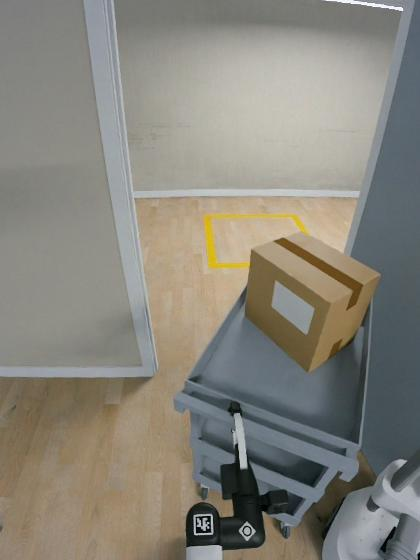

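>>> {"op": "move", "data": {"cameras": [], "blocking": false, "r2": {"base":{"translate_m":-0.65,"strafe_m":0.33},"pace":"slow","contact_limits":{"translate_m":0.7}}}}

>>> {"op": "wait", "data": {"seconds": 9, "cameras": ["r2_head_camera"]}}

Scene clock: 1503.50 s.
move: r2 moving
r1: as last shown
r1.lidar_m: 0.54 4.80 3.97 2.27 1.95 1.92 0.25 0.33 0.38 0.30 0.29 0.51
r1.servo_current: wrist_yaw_rad=59(65) wrist_pitch_rad=46(46) wrist_roll_rad=46(59) gripper_m=46(46)
r1.wrist_depth_mm: 136 138 332 286 266 - - / 109 138 327 289 267 - - / 116 139 314 290 268 - - / 136 154 319 290 270 - - / 469 402 336 290 268 1618 - / 504 399 196 291 187 1160 1118 / 504 402 330 143 266 768 820
r2.base_odometry: x=-1.269 y=-2.959 heading=-2.026
r2.turned_by_wheels: -0.001
r2.turned_by_imu: +0.000
r2.base_tilt: forward=-0.6 right=+0.1
r2.lidar_m: 0.47 1.31 1.76 2.09 2.21 2.99 - 3.77 2.75 0.55 0.50 0.42
r2.base_status: translate_m moving; strafe_m moving
r2.joint_positions: lift_m=+0.692 arm_m=+0.060 wrist_yaw_rad=-0.002 wrist_pitch_rad=+0.007 wrist_roll_rad=+1.569 gripper_m=-0.034
r2.joint_status: not commanded
r2.measured_speeds: translate_m=-0.048 strafe_m=+0.025 rotate_rad=+0.000 lift_m=+0.000 arm_m=+0.000 wrist_yaw_rad=-0.007 wrist_pitch_rad=+0.000 wrist_roll_rad=+0.000
r2.motor_effort: lift_m=+18(18) arm_m=+4(5) wheel_0=-9(12) wheel_1=-6(6) wheel_2=+7(9)
r2.servo_current: wrist_yaw_rad=39(52) wrist_pitch_rad=46(52) wrist_roll_rad=39(59) gripper_m=65(72)
r2.contact_limits: translate_m 0.7
r2.hand_pose: x=+0.5191 y=-0.0879 z=+0.8681 quat_wxyz=(+0.708, +0.706, +0.002, -0.003) (m; r2's base frame)
r2.wrist_depth_mm: - 379 373 107 165 - - / - 449 433 118 176 - - / - - 525 125 189 - - / - - - 135 204 - - / - - - 150 221 1618 484 / - - 183 163 179 1464 1182 / - 135 - - 271 294 304
pictures: none
No camera images: "cameras" was empty.

Scene clock: 1511.47 s.
earlier move: r2 done
r1.base_odometry: x=-1.700 y=+1.696 heading=+2.010
r1.turned_by_wheels: +0.000
r1.turned_by_imu: -0.001
r1.base_tilt: forward=-1.6 right=+1.3
r1.lidar_m: 0.64 4.81 3.99 2.26 1.94 1.93 0.25 0.28 3.95 1.34 0.40 0.43
r1.base_status: not commanded
r1.joint_positions: lift_m=+0.127 arm_m=+0.000 wrist_yaw_rad=+3.092 wrist_pitch_rad=+0.002 wrist_roll_rad=+0.000 gripper_m=+0.056
r1.joint_status: not commanded
r1.measured_speeds: all 0
r1.motor_effort: lift_m=+19(19) arm_m=+4(5) wheel_0=+0(1) wheel_1=+0(0) wheel_2=+0(0)
r1.servo_current: wrist_yaw_rad=39(78) wrist_pitch_rad=46(52) wrist_roll_rad=52(72) gripper_m=39(52)
r1.hand_pose: x=-0.1129 y=+0.1016 z=+0.3046 quat_wxyz=(+0.025, -0.001, +0.000, +1.000) (m; r1's base frame)
r1.wrist_depth_mm: 136 138 332 287 267 - - / 109 138 327 289 267 - - / 116 139 314 289 270 - - / 136 155 320 290 270 - - / 459 402 336 290 270 1618 - / 500 404 195 291 187 1160 1138 / 508 407 332 143 266 768 831
r2.base_odometry: x=-0.698 y=-2.528 heading=-2.025
r2.turned_by_wheels: +0.001
r2.turned_by_imu: +0.001
r2.base_tilt: forward=-0.7 right=+0.1
r2.lidar_m: 0.49 1.98 1.86 1.77 1.87 2.50 4.05 4.06 3.09 2.96 1.13 0.44
r2.base_status: done
r2.joint_positions: lift_m=+0.692 arm_m=+0.060 wrist_yaw_rad=+0.000 wrist_pitch_rad=+0.007 wrist_roll_rad=+1.569 gripper_m=-0.034
r2.joint_status: not commanded
r2.measured_speeds: all 0
r2.motor_effort: lift_m=+18(18) arm_m=+4(5) wheel_0=-4(14) wheel_1=-5(8) wheel_2=+6(11)
r2.servo_current: wrist_yaw_rad=52(65) wrist_pitch_rad=46(59) wrist_roll_rad=46(65) gripper_m=72(72)
r2.contact_limits: translate_m 0.7
r2.hand_pose: x=+0.5193 y=-0.0873 z=+0.8681 quat_wxyz=(+0.708, +0.706, +0.003, -0.002) (m; r2's base frame)
r2.wrist_depth_mm: - 389 389 123 178 - - / - 433 424 129 187 - - / - - 492 136 197 - - / 1576 - 591 146 211 - - / - - - 154 223 1576 508 / - - 181 166 179 1464 1160 / - - - - - 303 1118
wait: 7.97 of 9 s (r2 has come to rest)
pictures: r2_head_camera
Images, in order (width x height): r2_head_camera 420x560.

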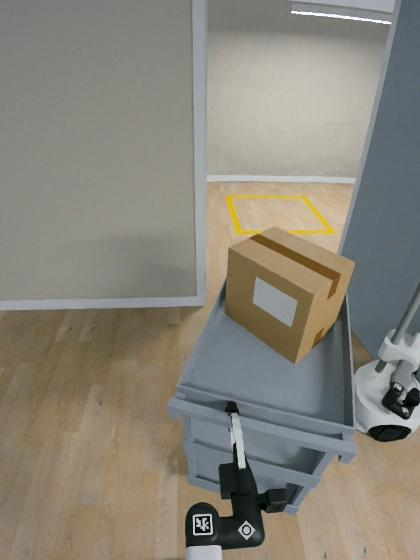

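>>> {"op": "move", "data": {"cameras": [], "blocking": false, "r2": {"base":{"translate_m":0.05,"strafe_m":-0.3},"pace":"slow","contact_limits":{"translate_m":0.7}}}}

>>> {"op": "wait", "data": {"seconds": 6, "cameras": ["r2_head_camera"]}}

Scene clock: 1518.37 s.
move: r2 moving
r1: as last shown
r1.turned_by_imu: +0.000
r1.lidar_m: 0.64 4.81 3.95 2.28 1.91 1.95 0.25 0.32 3.93 1.34 0.41 0.43
r1.motor_effort: lift_m=+19(19) arm_m=+4(5) wheel_0=+0(0) wheel_1=+0(0) wheel_2=+0(0)
r1.servo_current: wrist_yaw_rad=65(65) wrist_pitch_rad=33(46) wrist_roll_rad=39(65) gripper_m=39(46)
r1.wrist_depth_mm: 135 138 332 287 267 - - / 109 138 325 289 268 - - / 117 139 314 289 268 - - / 136 154 324 290 270 - - / 466 399 334 293 270 1661 - / 504 402 196 291 187 1160 1138 / 508 404 332 142 266 768 820
r2.base_odometry: x=-0.711 y=-2.524 heading=-2.025
r2.turned_by_wheels: +0.000
r2.turned_by_imu: +0.000
r2.base_tilt: forward=-0.7 right=+0.1
r2.lidar_m: 0.49 1.98 1.89 1.79 1.84 2.54 4.07 4.07 3.04 2.96 1.13 0.45
r2.base_status: translate_m moving; strafe_m moving
r2.joint_positions: lift_m=+0.692 arm_m=+0.060 wrist_yaw_rad=+0.003 wrist_pitch_rad=+0.007 wrist_roll_rad=+1.569 gripper_m=-0.034
r2.joint_status: not commanded
r2.measured_speeds: translate_m=+0.008 strafe_m=-0.053 rotate_rad=-0.003 lift_m=+0.000 arm_m=+0.000 wrist_yaw_rad=+0.000 wrist_pitch_rad=+0.000 wrist_roll_rad=+0.000
r2.motor_effort: lift_m=+18(18) arm_m=+5(5) wheel_0=+14(14) wheel_1=-6(8) wheel_2=-7(7)
r2.servo_current: wrist_yaw_rad=52(59) wrist_pitch_rad=52(59) wrist_roll_rad=52(52) gripper_m=65(72)
r2.contact_limits: translate_m 0.7
r2.hand_pose: x=+0.5195 y=-0.0865 z=+0.8681 quat_wxyz=(+0.708, +0.706, +0.004, -0.001) (m; r2's base frame)
r2.wrist_depth_mm: - 387 389 122 179 - - / - 427 421 128 187 - - / - - 492 135 196 - - / 1576 - 585 145 209 - - / - - - 152 222 1576 512 / - - 180 165 179 1464 1182 / - - - - - 304 1098
pictures: none
No camera images: "cameras" was empty.

Scene clock: 1522.13 s.
earlier move: r2 done
r1.base_odometry: x=-1.700 y=+1.696 heading=+2.010
r1.turned_by_wheels: +0.000
r1.turned_by_imu: +0.000
r1.base_tilt: forward=-1.6 right=+1.3
r1.lidar_m: 0.38 1.01 3.94 2.27 1.91 1.91 0.25 0.32 3.93 0.37 0.29 0.30
r1.base_status: not commanded
r1.joint_positions: lift_m=+0.127 arm_m=+0.000 wrist_yaw_rad=+3.092 wrist_pitch_rad=+0.002 wrist_roll_rad=+0.000 gripper_m=+0.056
r1.joint_status: not commanded
r1.measured_speeds: all 0
r1.motor_effort: lift_m=+19(19) arm_m=+4(5) wheel_0=+0(1) wheel_1=+0(0) wheel_2=+0(0)
r1.servo_current: wrist_yaw_rad=46(65) wrist_pitch_rad=39(52) wrist_roll_rad=46(72) gripper_m=39(52)
r1.hand_pose: x=-0.1129 y=+0.1016 z=+0.3046 quat_wxyz=(+0.025, -0.001, +0.000, +1.000) (m; r1's base frame)
r1.wrist_depth_mm: 136 138 330 287 270 - - / 109 138 327 287 268 - - / 116 139 312 289 270 - - / 136 155 320 290 270 - - / 462 399 336 290 268 1661 - / 500 402 195 291 187 1182 1138 / 508 404 332 143 266 778 809
r2.base_odometry: x=-0.990 y=-2.441 heading=-2.026
r2.turned_by_wheels: +0.000
r2.turned_by_imu: +0.001
r2.base_tilt: forward=-0.7 right=+0.1
r2.lidar_m: 0.44 1.89 2.20 2.08 2.17 2.92 4.09 3.84 2.81 2.65 0.95 0.48
r2.base_status: done
r2.joint_positions: lift_m=+0.692 arm_m=+0.060 wrist_yaw_rad=+0.003 wrist_pitch_rad=+0.007 wrist_roll_rad=+1.569 gripper_m=-0.034
r2.joint_status: not commanded
r2.measured_speeds: all 0
r2.motor_effort: lift_m=+18(18) arm_m=+5(5) wheel_0=+5(17) wheel_1=-3(8) wheel_2=-8(10)
r2.servo_current: wrist_yaw_rad=39(59) wrist_pitch_rad=52(59) wrist_roll_rad=46(72) gripper_m=65(78)
r2.contact_limits: translate_m 0.7
r2.hand_pose: x=+0.5195 y=-0.0867 z=+0.8681 quat_wxyz=(+0.708, +0.706, +0.003, -0.002) (m; r2's base frame)
r2.wrist_depth_mm: - - - 168 229 - - / - - 621 168 229 741 - / - 473 462 168 229 831 - / - - 496 229 229 831 - / - - 549 169 229 - - / - - 185 169 180 - - / - - - - 230 136 459
wait: 3.77 of 6 s (r2 has come to rest)
pictures: r2_head_camera
Images, in order (width x height): r2_head_camera 420x560.

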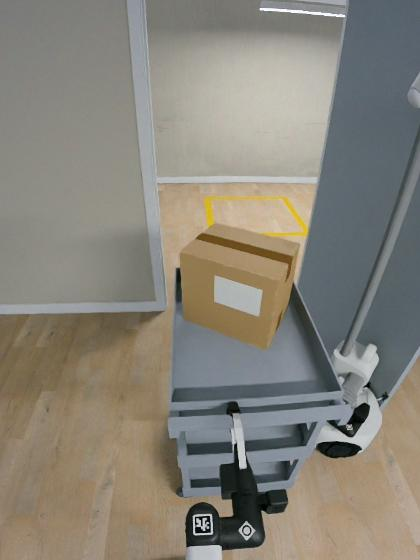

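>>> {"op": "move", "data": {"cameras": [], "blocking": false, "r2": {"base":{"translate_m":0.3,"strafe_m":0.0},"pace":"slow","contact_limits":{"translate_m":0.7}}}}

>>> {"op": "wait", "data": {"seconds": 5, "cameras": ["r2_head_camera"]}}

Scene clock: 1560.10 s.
move: r2 moving
r1: as last shown
r1.base_tilt: forward=-1.5 right=+1.3
r1.lidar_m: 0.36 1.01 3.98 2.25 1.90 1.93 0.25 0.30 3.92 0.37 0.30 0.29
r1.motor_effort: lift_m=+19(19) arm_m=+5(5) wheel_0=+0(1) wheel_1=+0(0) wheel_2=+0(0)
r1.servo_current: wrist_yaw_rad=46(65) wrist_pitch_rad=46(46) wrist_roll_rad=39(46) gripper_m=39(46)
r1.wrist_depth_mm: 136 138 332 287 267 - - / 109 138 325 287 267 - - / 117 139 312 289 270 - - / 136 155 320 290 271 - - / 462 399 334 290 270 1661 - / 504 404 195 293 188 1160 1138 / 508 404 332 143 266 778 820
r2.base_odometry: x=-0.995 y=-2.452 heading=-2.026
r2.turned_by_wheels: +0.000
r2.turned_by_imu: +0.001
r2.base_tilt: forward=-0.7 right=+0.0
r2.lidar_m: 0.44 1.89 2.17 2.08 2.15 2.95 4.10 3.82 2.78 2.66 0.92 0.49
r2.base_status: translate_m moving; strafe_m moving
r2.joint_positions: lift_m=+0.692 arm_m=+0.060 wrist_yaw_rad=+0.001 wrist_pitch_rad=+0.007 wrist_roll_rad=+1.569 gripper_m=-0.034
r2.joint_status: not commanded
r2.measured_speeds: translate_m=+0.049 strafe_m=+0.000 rotate_rad=-0.002 lift_m=+0.000 arm_m=+0.000 wrist_yaw_rad=-0.005 wrist_pitch_rad=+0.000 wrist_roll_rad=+0.000
r2.motor_effort: lift_m=+18(18) arm_m=+4(5) wheel_0=+7(10) wheel_1=+6(8) wheel_2=-12(13)
r2.servo_current: wrist_yaw_rad=46(52) wrist_pitch_rad=46(52) wrist_roll_rad=46(59) gripper_m=72(72)
r2.contact_limits: translate_m 0.7
r2.hand_pose: x=+0.5193 y=-0.0871 z=+0.8681 quat_wxyz=(+0.708, +0.706, +0.003, -0.002) (m; r2's base frame)
r2.wrist_depth_mm: - - - 167 228 - - / - - 597 167 228 788 - / - 469 462 167 229 831 - / - - 496 229 229 831 - / - - 549 168 229 - - / - - 184 168 179 - - / - - - - 230 137 455
pictures: none
No camera images: "cameras" was empty.

Scene clock: 1563.87 s.
earlier move: r2 done
r1.base_odometry: x=-1.700 y=+1.696 heading=+2.010
r1.turned_by_wheels: +0.000
r1.turned_by_imu: +0.000
r1.base_tilt: forward=-1.6 right=+1.3
r1.lidar_m: 0.68 4.81 3.94 2.25 1.94 1.93 0.25 0.29 0.42 0.30 0.25 0.28
r1.base_status: not commanded
r1.joint_positions: lift_m=+0.127 arm_m=+0.000 wrist_yaw_rad=+3.092 wrist_pitch_rad=+0.002 wrist_roll_rad=+0.000 gripper_m=+0.056
r1.joint_status: not commanded
r1.measured_speeds: all 0
r1.motor_effort: lift_m=+19(19) arm_m=+4(5) wheel_0=+0(1) wheel_1=+0(0) wheel_2=+0(0)
r1.servo_current: wrist_yaw_rad=52(72) wrist_pitch_rad=52(52) wrist_roll_rad=39(65) gripper_m=46(52)
r1.hand_pose: x=-0.1129 y=+0.1016 z=+0.3046 quat_wxyz=(+0.025, -0.001, +0.000, +1.000) (m; r1's base frame)
r1.wrist_depth_mm: 136 138 334 289 266 - - / 109 138 325 290 270 - - / 116 139 314 290 268 - - / 136 155 320 290 268 - - / 469 399 338 291 270 1618 - / 504 404 195 293 187 1160 1118 / 500 404 334 143 267 778 820
r2.base_odometry: x=-1.121 y=-2.710 heading=-2.026
r2.turned_by_wheels: +0.000
r2.turned_by_imu: -0.001
r2.base_tilt: forward=-0.7 right=+0.1
r2.lidar_m: 0.47 1.60 2.14 2.08 2.18 2.92 - 3.84 2.80 2.66 0.68 0.47
r2.base_status: done
r2.joint_positions: lift_m=+0.692 arm_m=+0.060 wrist_yaw_rad=-0.002 wrist_pitch_rad=+0.007 wrist_roll_rad=+1.569 gripper_m=-0.034
r2.joint_status: not commanded
r2.measured_speeds: all 0
r2.motor_effort: lift_m=+18(18) arm_m=+4(5) wheel_0=+1(12) wheel_1=+4(8) wheel_2=-8(15)
r2.servo_current: wrist_yaw_rad=46(65) wrist_pitch_rad=52(59) wrist_roll_rad=52(65) gripper_m=65(72)
r2.contact_limits: translate_m 0.7
r2.hand_pose: x=+0.5191 y=-0.0879 z=+0.8681 quat_wxyz=(+0.708, +0.706, +0.002, -0.003) (m; r2's base frame)
r2.wrist_depth_mm: - - 517 142 198 - - / - 430 427 146 204 - - / - 492 466 151 211 - - / - - 535 157 220 - - / - - - 162 226 - - / - - 183 168 178 539 469 / - - - - 241 137 1118
wait: 3.77 of 5 s (r2 has come to rest)
pictures: r2_head_camera
Images, in order (width x height): r2_head_camera 420x560.

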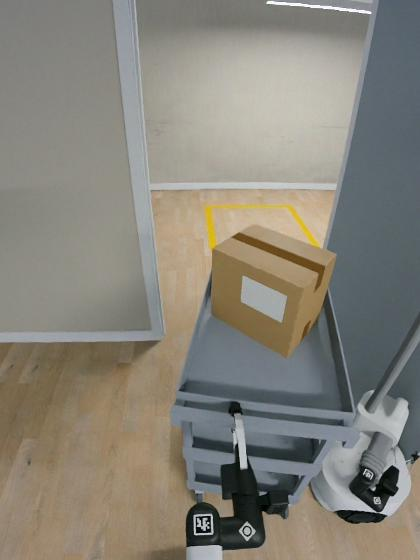

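>>> {"op": "move", "data": {"cameras": [], "blocking": false, "r2": {"base":{"translate_m":-0.65,"strafe_m":0.3},"pace":"slow","contact_limits":{"translate_m":0.7}}}}

>>> {"op": "wait", "data": {"seconds": 4, "cameras": []}}

>>> {"op": "move", "data": {"cameras": [], "blocking": false, "r1": {"base":{"strafe_m":0.1},"pace":"slow","contact_limits":{"strafe_m":0.6}}}}

>>> {"op": "wait", "data": {"seconds": 5, "cameras": ["r2_head_camera","r2_head_right_camera"]}}

Scene clock: 1583.50 s.
move: r2 moving
r1: as last shown
r1.base_tilt: forward=-1.5 right=+1.3
r1.lidar_m: 0.70 4.83 3.93 2.22 1.92 1.93 0.25 0.30 0.42 0.28 0.25 0.28
r1.servo_current: wrist_yaw_rad=52(65) wrist_pitch_rad=46(46) wrist_roll_rad=59(59) gripper_m=39(46)
r1.wrist_depth_mm: 136 138 334 289 267 - - / 109 138 324 287 267 - - / 117 139 315 290 268 - - / 136 154 320 290 268 - - / 466 402 338 291 270 1661 - / 500 402 195 291 188 1182 1138 / 504 404 332 143 266 778 809
r2.base_odometry: x=-1.111 y=-2.702 heading=-2.027
r2.turned_by_wheels: -0.001
r2.turned_by_imu: +0.000
r2.base_tilt: forward=-0.7 right=+0.1
r2.lidar_m: 0.47 1.60 2.17 2.07 2.17 2.94 - 3.84 2.79 2.66 0.69 0.48
r2.base_status: translate_m moving; strafe_m moving
r2.joint_positions: lift_m=+0.692 arm_m=+0.060 wrist_yaw_rad=-0.002 wrist_pitch_rad=+0.007 wrist_roll_rad=+1.569 gripper_m=-0.034
r2.joint_status: not commanded
r2.measured_speeds: translate_m=-0.048 strafe_m=+0.023 rotate_rad=+0.000 lift_m=+0.000 arm_m=+0.000 wrist_yaw_rad=+0.000 wrist_pitch_rad=+0.000 wrist_roll_rad=+0.000
r2.motor_effort: lift_m=+18(18) arm_m=+4(5) wheel_0=-9(14) wheel_1=-7(7) wheel_2=+7(9)
r2.servo_current: wrist_yaw_rad=46(52) wrist_pitch_rad=52(52) wrist_roll_rad=46(59) gripper_m=65(65)
r2.contact_limits: translate_m 0.7
r2.hand_pose: x=+0.5191 y=-0.0879 z=+0.8681 quat_wxyz=(+0.708, +0.706, +0.002, -0.003) (m; r2's base frame)
r2.wrist_depth_mm: - 559 521 142 198 - - / - 433 430 147 206 - - / - 488 473 152 213 - - / - - 530 158 220 - - / - - - 163 227 - - / - - 182 168 178 539 473 / - - - - 242 136 1118
pictures: none
No camera images: "cameras" was empty.

Scene clock: 1587.50 s.
earlier move: r2 moving
r1.base_odometry: x=-1.700 y=+1.696 heading=+2.010
r1.turned_by_wheels: +0.000
r1.turned_by_imu: +0.000
r1.base_tilt: forward=-1.6 right=+1.3
r1.lidar_m: 0.52 4.80 3.96 2.25 1.94 1.95 0.25 0.32 3.93 1.35 0.36 0.37
r1.base_status: not commanded
r1.joint_positions: lift_m=+0.127 arm_m=+0.000 wrist_yaw_rad=+3.092 wrist_pitch_rad=+0.002 wrist_roll_rad=+0.000 gripper_m=+0.056
r1.joint_status: not commanded
r1.measured_speeds: all 0
r1.motor_effort: lift_m=+19(19) arm_m=+4(5) wheel_0=+0(1) wheel_1=+0(0) wheel_2=+0(0)
r1.servo_current: wrist_yaw_rad=59(72) wrist_pitch_rad=39(52) wrist_roll_rad=39(72) gripper_m=39(52)
r1.hand_pose: x=-0.1129 y=+0.1016 z=+0.3046 quat_wxyz=(+0.025, -0.001, +0.000, +1.000) (m; r1's base frame)
r1.wrist_depth_mm: 136 138 332 287 266 - - / 109 138 327 289 267 - - / 116 139 312 289 268 - - / 136 155 320 291 270 - - / 469 402 336 291 270 1618 - / 504 404 196 291 187 1160 1138 / 508 407 332 143 266 778 820
r2.base_odometry: x=-0.808 y=-2.455 heading=-2.026
r2.turned_by_wheels: +0.001
r2.turned_by_imu: +0.001
r2.base_tilt: forward=-0.6 right=+0.1
r2.lidar_m: 0.48 1.98 2.02 1.91 2.01 2.66 4.03 4.08 2.97 2.83 1.06 0.46
r2.base_status: translate_m moving; strafe_m moving
r2.joint_positions: lift_m=+0.692 arm_m=+0.060 wrist_yaw_rad=+0.001 wrist_pitch_rad=+0.007 wrist_roll_rad=+1.569 gripper_m=-0.034
r2.joint_status: not commanded
r2.measured_speeds: translate_m=-0.091 strafe_m=+0.041 rotate_rad=-0.002 lift_m=+0.000 arm_m=+0.000 wrist_yaw_rad=+0.000 wrist_pitch_rad=+0.000 wrist_roll_rad=+0.000
r2.motor_effort: lift_m=+18(18) arm_m=+5(5) wheel_0=-3(14) wheel_1=-6(8) wheel_2=+10(12)
r2.servo_current: wrist_yaw_rad=39(59) wrist_pitch_rad=46(59) wrist_roll_rad=52(59) gripper_m=59(72)
r2.contact_limits: translate_m 0.7
r2.hand_pose: x=+0.5193 y=-0.0872 z=+0.8681 quat_wxyz=(+0.708, +0.706, +0.003, -0.002) (m; r2's base frame)
r2.wrist_depth_mm: 1708 1618 504 139 196 - - / 1661 427 427 144 203 - - / 1661 496 473 150 209 - - / 1708 - 539 156 218 - - / - - 609 162 226 - - / - - 181 168 179 1464 496 / - - - - - 1430 1118
wait: 4.00 s; no rest
pictures: none
No camera images: "cameras" was empty.

Scene clock: 1588.00 s.
earlier move: r2 moving
move: r1 moving
r1.base_odometry: x=-1.713 y=+1.690 heading=+2.010
r1.turned_by_wheels: +0.000
r1.turned_by_imu: +0.000
r1.base_tilt: forward=-1.5 right=+1.3
r1.lidar_m: 0.55 4.80 3.96 2.27 1.93 1.94 0.25 0.31 3.96 1.37 0.38 0.40
r1.base_status: strafe_m moving
r1.joint_positions: lift_m=+0.127 arm_m=+0.000 wrist_yaw_rad=+3.092 wrist_pitch_rad=+0.002 wrist_roll_rad=+0.000 gripper_m=+0.056
r1.joint_status: not commanded
r1.measured_speeds: translate_m=+0.000 strafe_m=+0.057 rotate_rad=+0.001 lift_m=+0.000 arm_m=+0.000 wrist_yaw_rad=+0.000 wrist_pitch_rad=+0.000 wrist_roll_rad=+0.000
r1.motor_effort: lift_m=+19(19) arm_m=+4(5) wheel_0=-12(12) wheel_1=+6(10) wheel_2=+1(2)
r1.servo_current: wrist_yaw_rad=72(72) wrist_pitch_rad=46(46) wrist_roll_rad=33(72) gripper_m=46(46)
r1.contact_limits: strafe_m 0.6
r1.hand_pose: x=-0.1129 y=+0.1016 z=+0.3046 quat_wxyz=(+0.025, -0.001, +0.000, +1.000) (m; r1's base frame)
r1.wrist_depth_mm: 136 138 332 289 282 - - / 109 138 325 290 281 - - / 117 139 315 290 279 - - / 136 155 320 290 279 - - / 462 397 336 291 278 1618 - / 496 399 195 291 188 1160 1138 / 488 402 332 143 281 788 820
r2.base_odometry: x=-0.769 y=-2.424 heading=-2.026
r2.turned_by_wheels: +0.000
r2.turned_by_imu: +0.000
r2.base_tilt: forward=-0.7 right=+0.1
r2.lidar_m: 0.47 2.05 1.99 1.89 1.97 2.64 3.96 4.00 2.96 2.84 1.11 0.47
r2.base_status: translate_m moving; strafe_m moving
r2.joint_positions: lift_m=+0.692 arm_m=+0.060 wrist_yaw_rad=+0.001 wrist_pitch_rad=+0.007 wrist_roll_rad=+1.569 gripper_m=-0.034
r2.joint_status: not commanded
r2.measured_speeds: translate_m=-0.090 strafe_m=+0.041 rotate_rad=+0.000 lift_m=+0.000 arm_m=+0.000 wrist_yaw_rad=+0.000 wrist_pitch_rad=+0.000 wrist_roll_rad=+0.000
r2.motor_effort: lift_m=+18(18) arm_m=+5(5) wheel_0=-4(7) wheel_1=-5(6) wheel_2=+10(12)
r2.servo_current: wrist_yaw_rad=39(52) wrist_pitch_rad=46(52) wrist_roll_rad=52(65) gripper_m=65(65)
r2.contact_limits: translate_m 0.7
r2.hand_pose: x=+0.5193 y=-0.0872 z=+0.8681 quat_wxyz=(+0.708, +0.706, +0.003, -0.002) (m; r2's base frame)
r2.wrist_depth_mm: - 1708 508 140 196 - - / - 430 427 145 204 - - / - 488 469 150 211 - - / - - 535 156 219 - - / - - 609 161 226 - - / - - 181 167 179 1430 477 / - - - - 243 1430 1118
pictures: none
No camera images: "cameras" was empty.

Scene clock: 1589.80 s.
earlier move: r1 contact_stop; r2 moving
r1.base_odometry: x=-1.752 y=+1.709 heading=+2.033
r1.turned_by_wheels: +0.022
r1.turned_by_imu: +0.031
r1.base_tilt: forward=-1.6 right=+1.3
r1.lidar_m: 0.63 4.76 3.76 2.23 1.93 1.94 0.25 0.33 3.96 1.36 0.53 0.46
r1.base_status: strafe_m contact_stop (by the wheels' count: +0.042 of +0.100)
r1.joint_positions: lift_m=+0.127 arm_m=+0.000 wrist_yaw_rad=+3.092 wrist_pitch_rad=+0.002 wrist_roll_rad=+0.000 gripper_m=+0.056
r1.joint_status: not commanded
r1.measured_speeds: all 0
r1.on_its_own: the wheels are slack since a contact_stop
r1.motor_effort: lift_m=+19(19) arm_m=+4(5) wheel_0=+1(32) wheel_1=+0(11) wheel_2=+0(22)
r1.servo_current: wrist_yaw_rad=26(72) wrist_pitch_rad=46(52) wrist_roll_rad=13(72) gripper_m=39(46)
r1.contact_limits: strafe_m 0.6
r1.hand_pose: x=-0.1129 y=+0.1016 z=+0.3046 quat_wxyz=(+0.025, -0.001, +0.000, +1.000) (m; r1's base frame)
r1.wrist_depth_mm: - 137 345 290 - - - / - 137 329 291 - - - / 112 138 253 293 - - - / 129 143 327 291 - - - / 492 424 347 294 1921 1863 - / 530 427 195 294 187 1182 1160 / 521 433 340 143 750 778 820
r2.base_odometry: x=-0.629 y=-2.310 heading=-2.026
r2.turned_by_wheels: +0.000
r2.turned_by_imu: +0.001
r2.base_tilt: forward=-0.7 right=+0.1
r2.lidar_m: 0.49 2.19 1.89 1.80 1.90 2.56 3.78 3.85 3.05 2.91 1.26 0.46
r2.base_status: translate_m moving; strafe_m moving
r2.joint_positions: lift_m=+0.692 arm_m=+0.060 wrist_yaw_rad=+0.001 wrist_pitch_rad=+0.007 wrist_roll_rad=+1.569 gripper_m=-0.034
r2.joint_status: not commanded
r2.measured_speeds: translate_m=-0.091 strafe_m=+0.042 rotate_rad=+0.003 lift_m=+0.000 arm_m=+0.000 wrist_yaw_rad=+0.000 wrist_pitch_rad=+0.000 wrist_roll_rad=+0.000
r2.motor_effort: lift_m=+18(18) arm_m=+4(5) wheel_0=-2(10) wheel_1=-2(8) wheel_2=+11(12)
r2.servo_current: wrist_yaw_rad=52(59) wrist_pitch_rad=52(52) wrist_roll_rad=46(65) gripper_m=59(72)
r2.contact_limits: translate_m 0.7
r2.hand_pose: x=+0.5193 y=-0.0871 z=+0.8681 quat_wxyz=(+0.708, +0.706, +0.003, -0.002) (m; r2's base frame)
r2.wrist_depth_mm: 1756 - 521 142 198 - - / 1756 430 427 147 205 - - / 1756 488 473 151 211 - - / 1808 - 535 157 220 - - / - - 603 163 226 - - / - - 181 168 178 1499 473 / - - - - 242 1537 1160
wait: 1.80 of 5 s (r1 has come to rest)
pictures: r2_head_camera, r2_head_right_camera
Images, in order (width x height): r2_head_camera 420x560, r2_head_right_camera 420x672.

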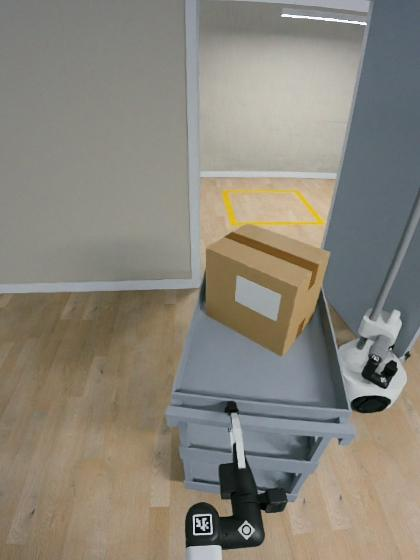

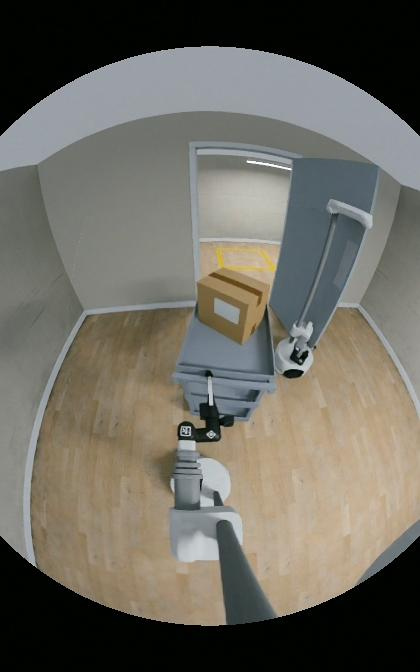

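>>> {"op": "move", "data": {"cameras": ["r1_head_left_camera","r1_head_right_camera","r2_head_camera","r1_wrist_camera"], "blocking": false, "r1": {"base":{"translate_m":0.0}}}}

Scene clock: 1595.27 s.
earlier move: r2 done
move: r1 done
r1.base_odometry: x=-1.752 y=+1.709 heading=+2.033
r1.turned_by_wheels: +0.000
r1.turned_by_imu: +0.000
r1.base_tilt: forward=-1.6 right=+1.3
r1.lidar_m: 0.65 4.76 3.74 2.24 1.92 1.94 0.25 0.32 3.98 1.39 0.90 0.51
r1.base_status: done
r1.joint_positions: lift_m=+0.127 arm_m=+0.000 wrist_yaw_rad=+3.092 wrist_pitch_rad=+0.002 wrist_roll_rad=+0.000 gripper_m=+0.056
r1.joint_status: not commanded
r1.measured_speeds: all 0
r1.motor_effort: lift_m=+19(19) arm_m=+4(5) wheel_0=+0(1) wheel_1=+0(0) wheel_2=+0(0)
r1.servo_current: wrist_yaw_rad=59(59) wrist_pitch_rad=46(46) wrist_roll_rad=59(65) gripper_m=39(39)
r1.hand_pose: x=-0.1129 y=+0.1016 z=+0.3046 quat_wxyz=(+0.025, -0.001, +0.000, +1.000) (m; r1's base frame)
r1.wrist_depth_mm: - 137 342 291 - - - / - 137 327 291 - - - / 112 138 253 291 - - - / 129 143 329 293 - - - / 496 427 349 293 1921 1863 - / 539 430 195 296 187 1205 1138 / 521 433 340 143 759 768 820
r2.base_odometry: x=-0.566 y=-2.259 heading=-2.026
r2.turned_by_wheels: +0.000
r2.turned_by_imu: +0.000
r2.base_tilt: forward=-0.7 right=+0.1
r2.lidar_m: 0.48 2.27 1.85 1.77 1.85 2.52 3.69 3.76 3.11 2.98 1.39 0.47
r2.base_status: done
r2.joint_positions: lift_m=+0.692 arm_m=+0.060 wrist_yaw_rad=+0.001 wrist_pitch_rad=+0.007 wrist_roll_rad=+1.569 gripper_m=-0.034
r2.joint_status: not commanded
r2.measured_speeds: all 0
r2.motor_effort: lift_m=+18(18) arm_m=+5(5) wheel_0=-1(2) wheel_1=-5(6) wheel_2=+7(7)
r2.servo_current: wrist_yaw_rad=46(52) wrist_pitch_rad=46(52) wrist_roll_rad=39(52) gripper_m=52(65)
r2.contact_limits: translate_m 0.7
r2.hand_pose: x=+0.5193 y=-0.0871 z=+0.8681 quat_wxyz=(+0.708, +0.706, +0.003, -0.002) (m; r2's base frame)
r2.wrist_depth_mm: - - 530 142 200 - - / - 433 427 147 206 - - / - 488 466 151 212 - - / 1808 - 535 157 219 - - / - - 609 163 225 - - / - - 181 168 179 1464 477 / - - - - 240 1464 1160
pictures: r1_head_left_camera, r1_head_right_camera, r1_wrist_camera, r2_head_camera
Images, in order (width x height): r1_head_left_camera 420x672, r1_head_right_camera 420x672, r1_wrist_camera 616x392, r2_head_camera 420x560.

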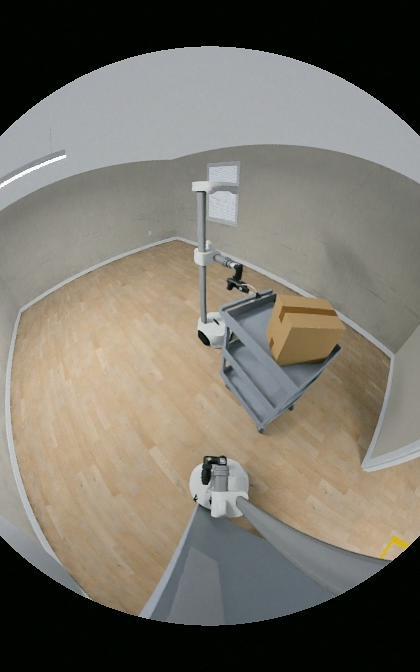

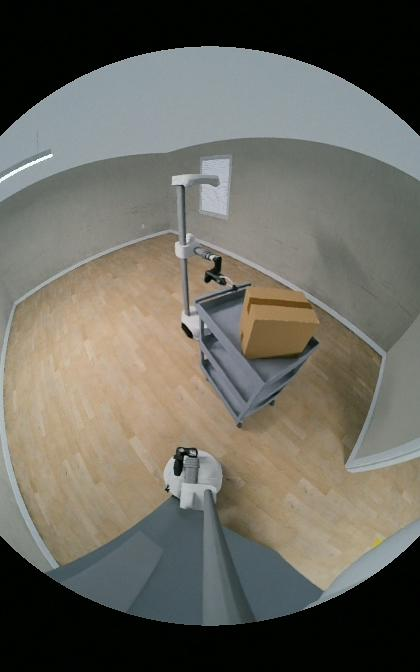

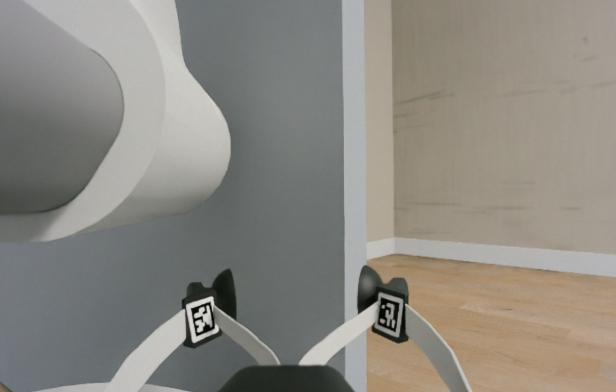

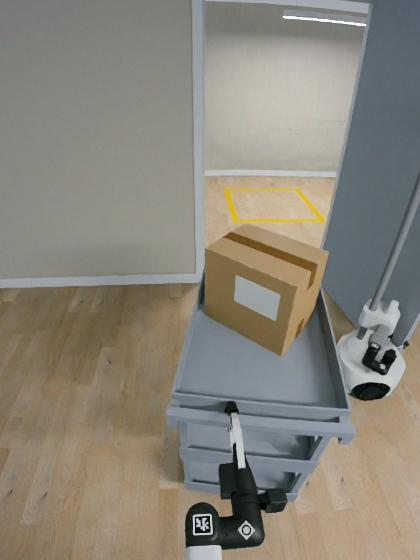

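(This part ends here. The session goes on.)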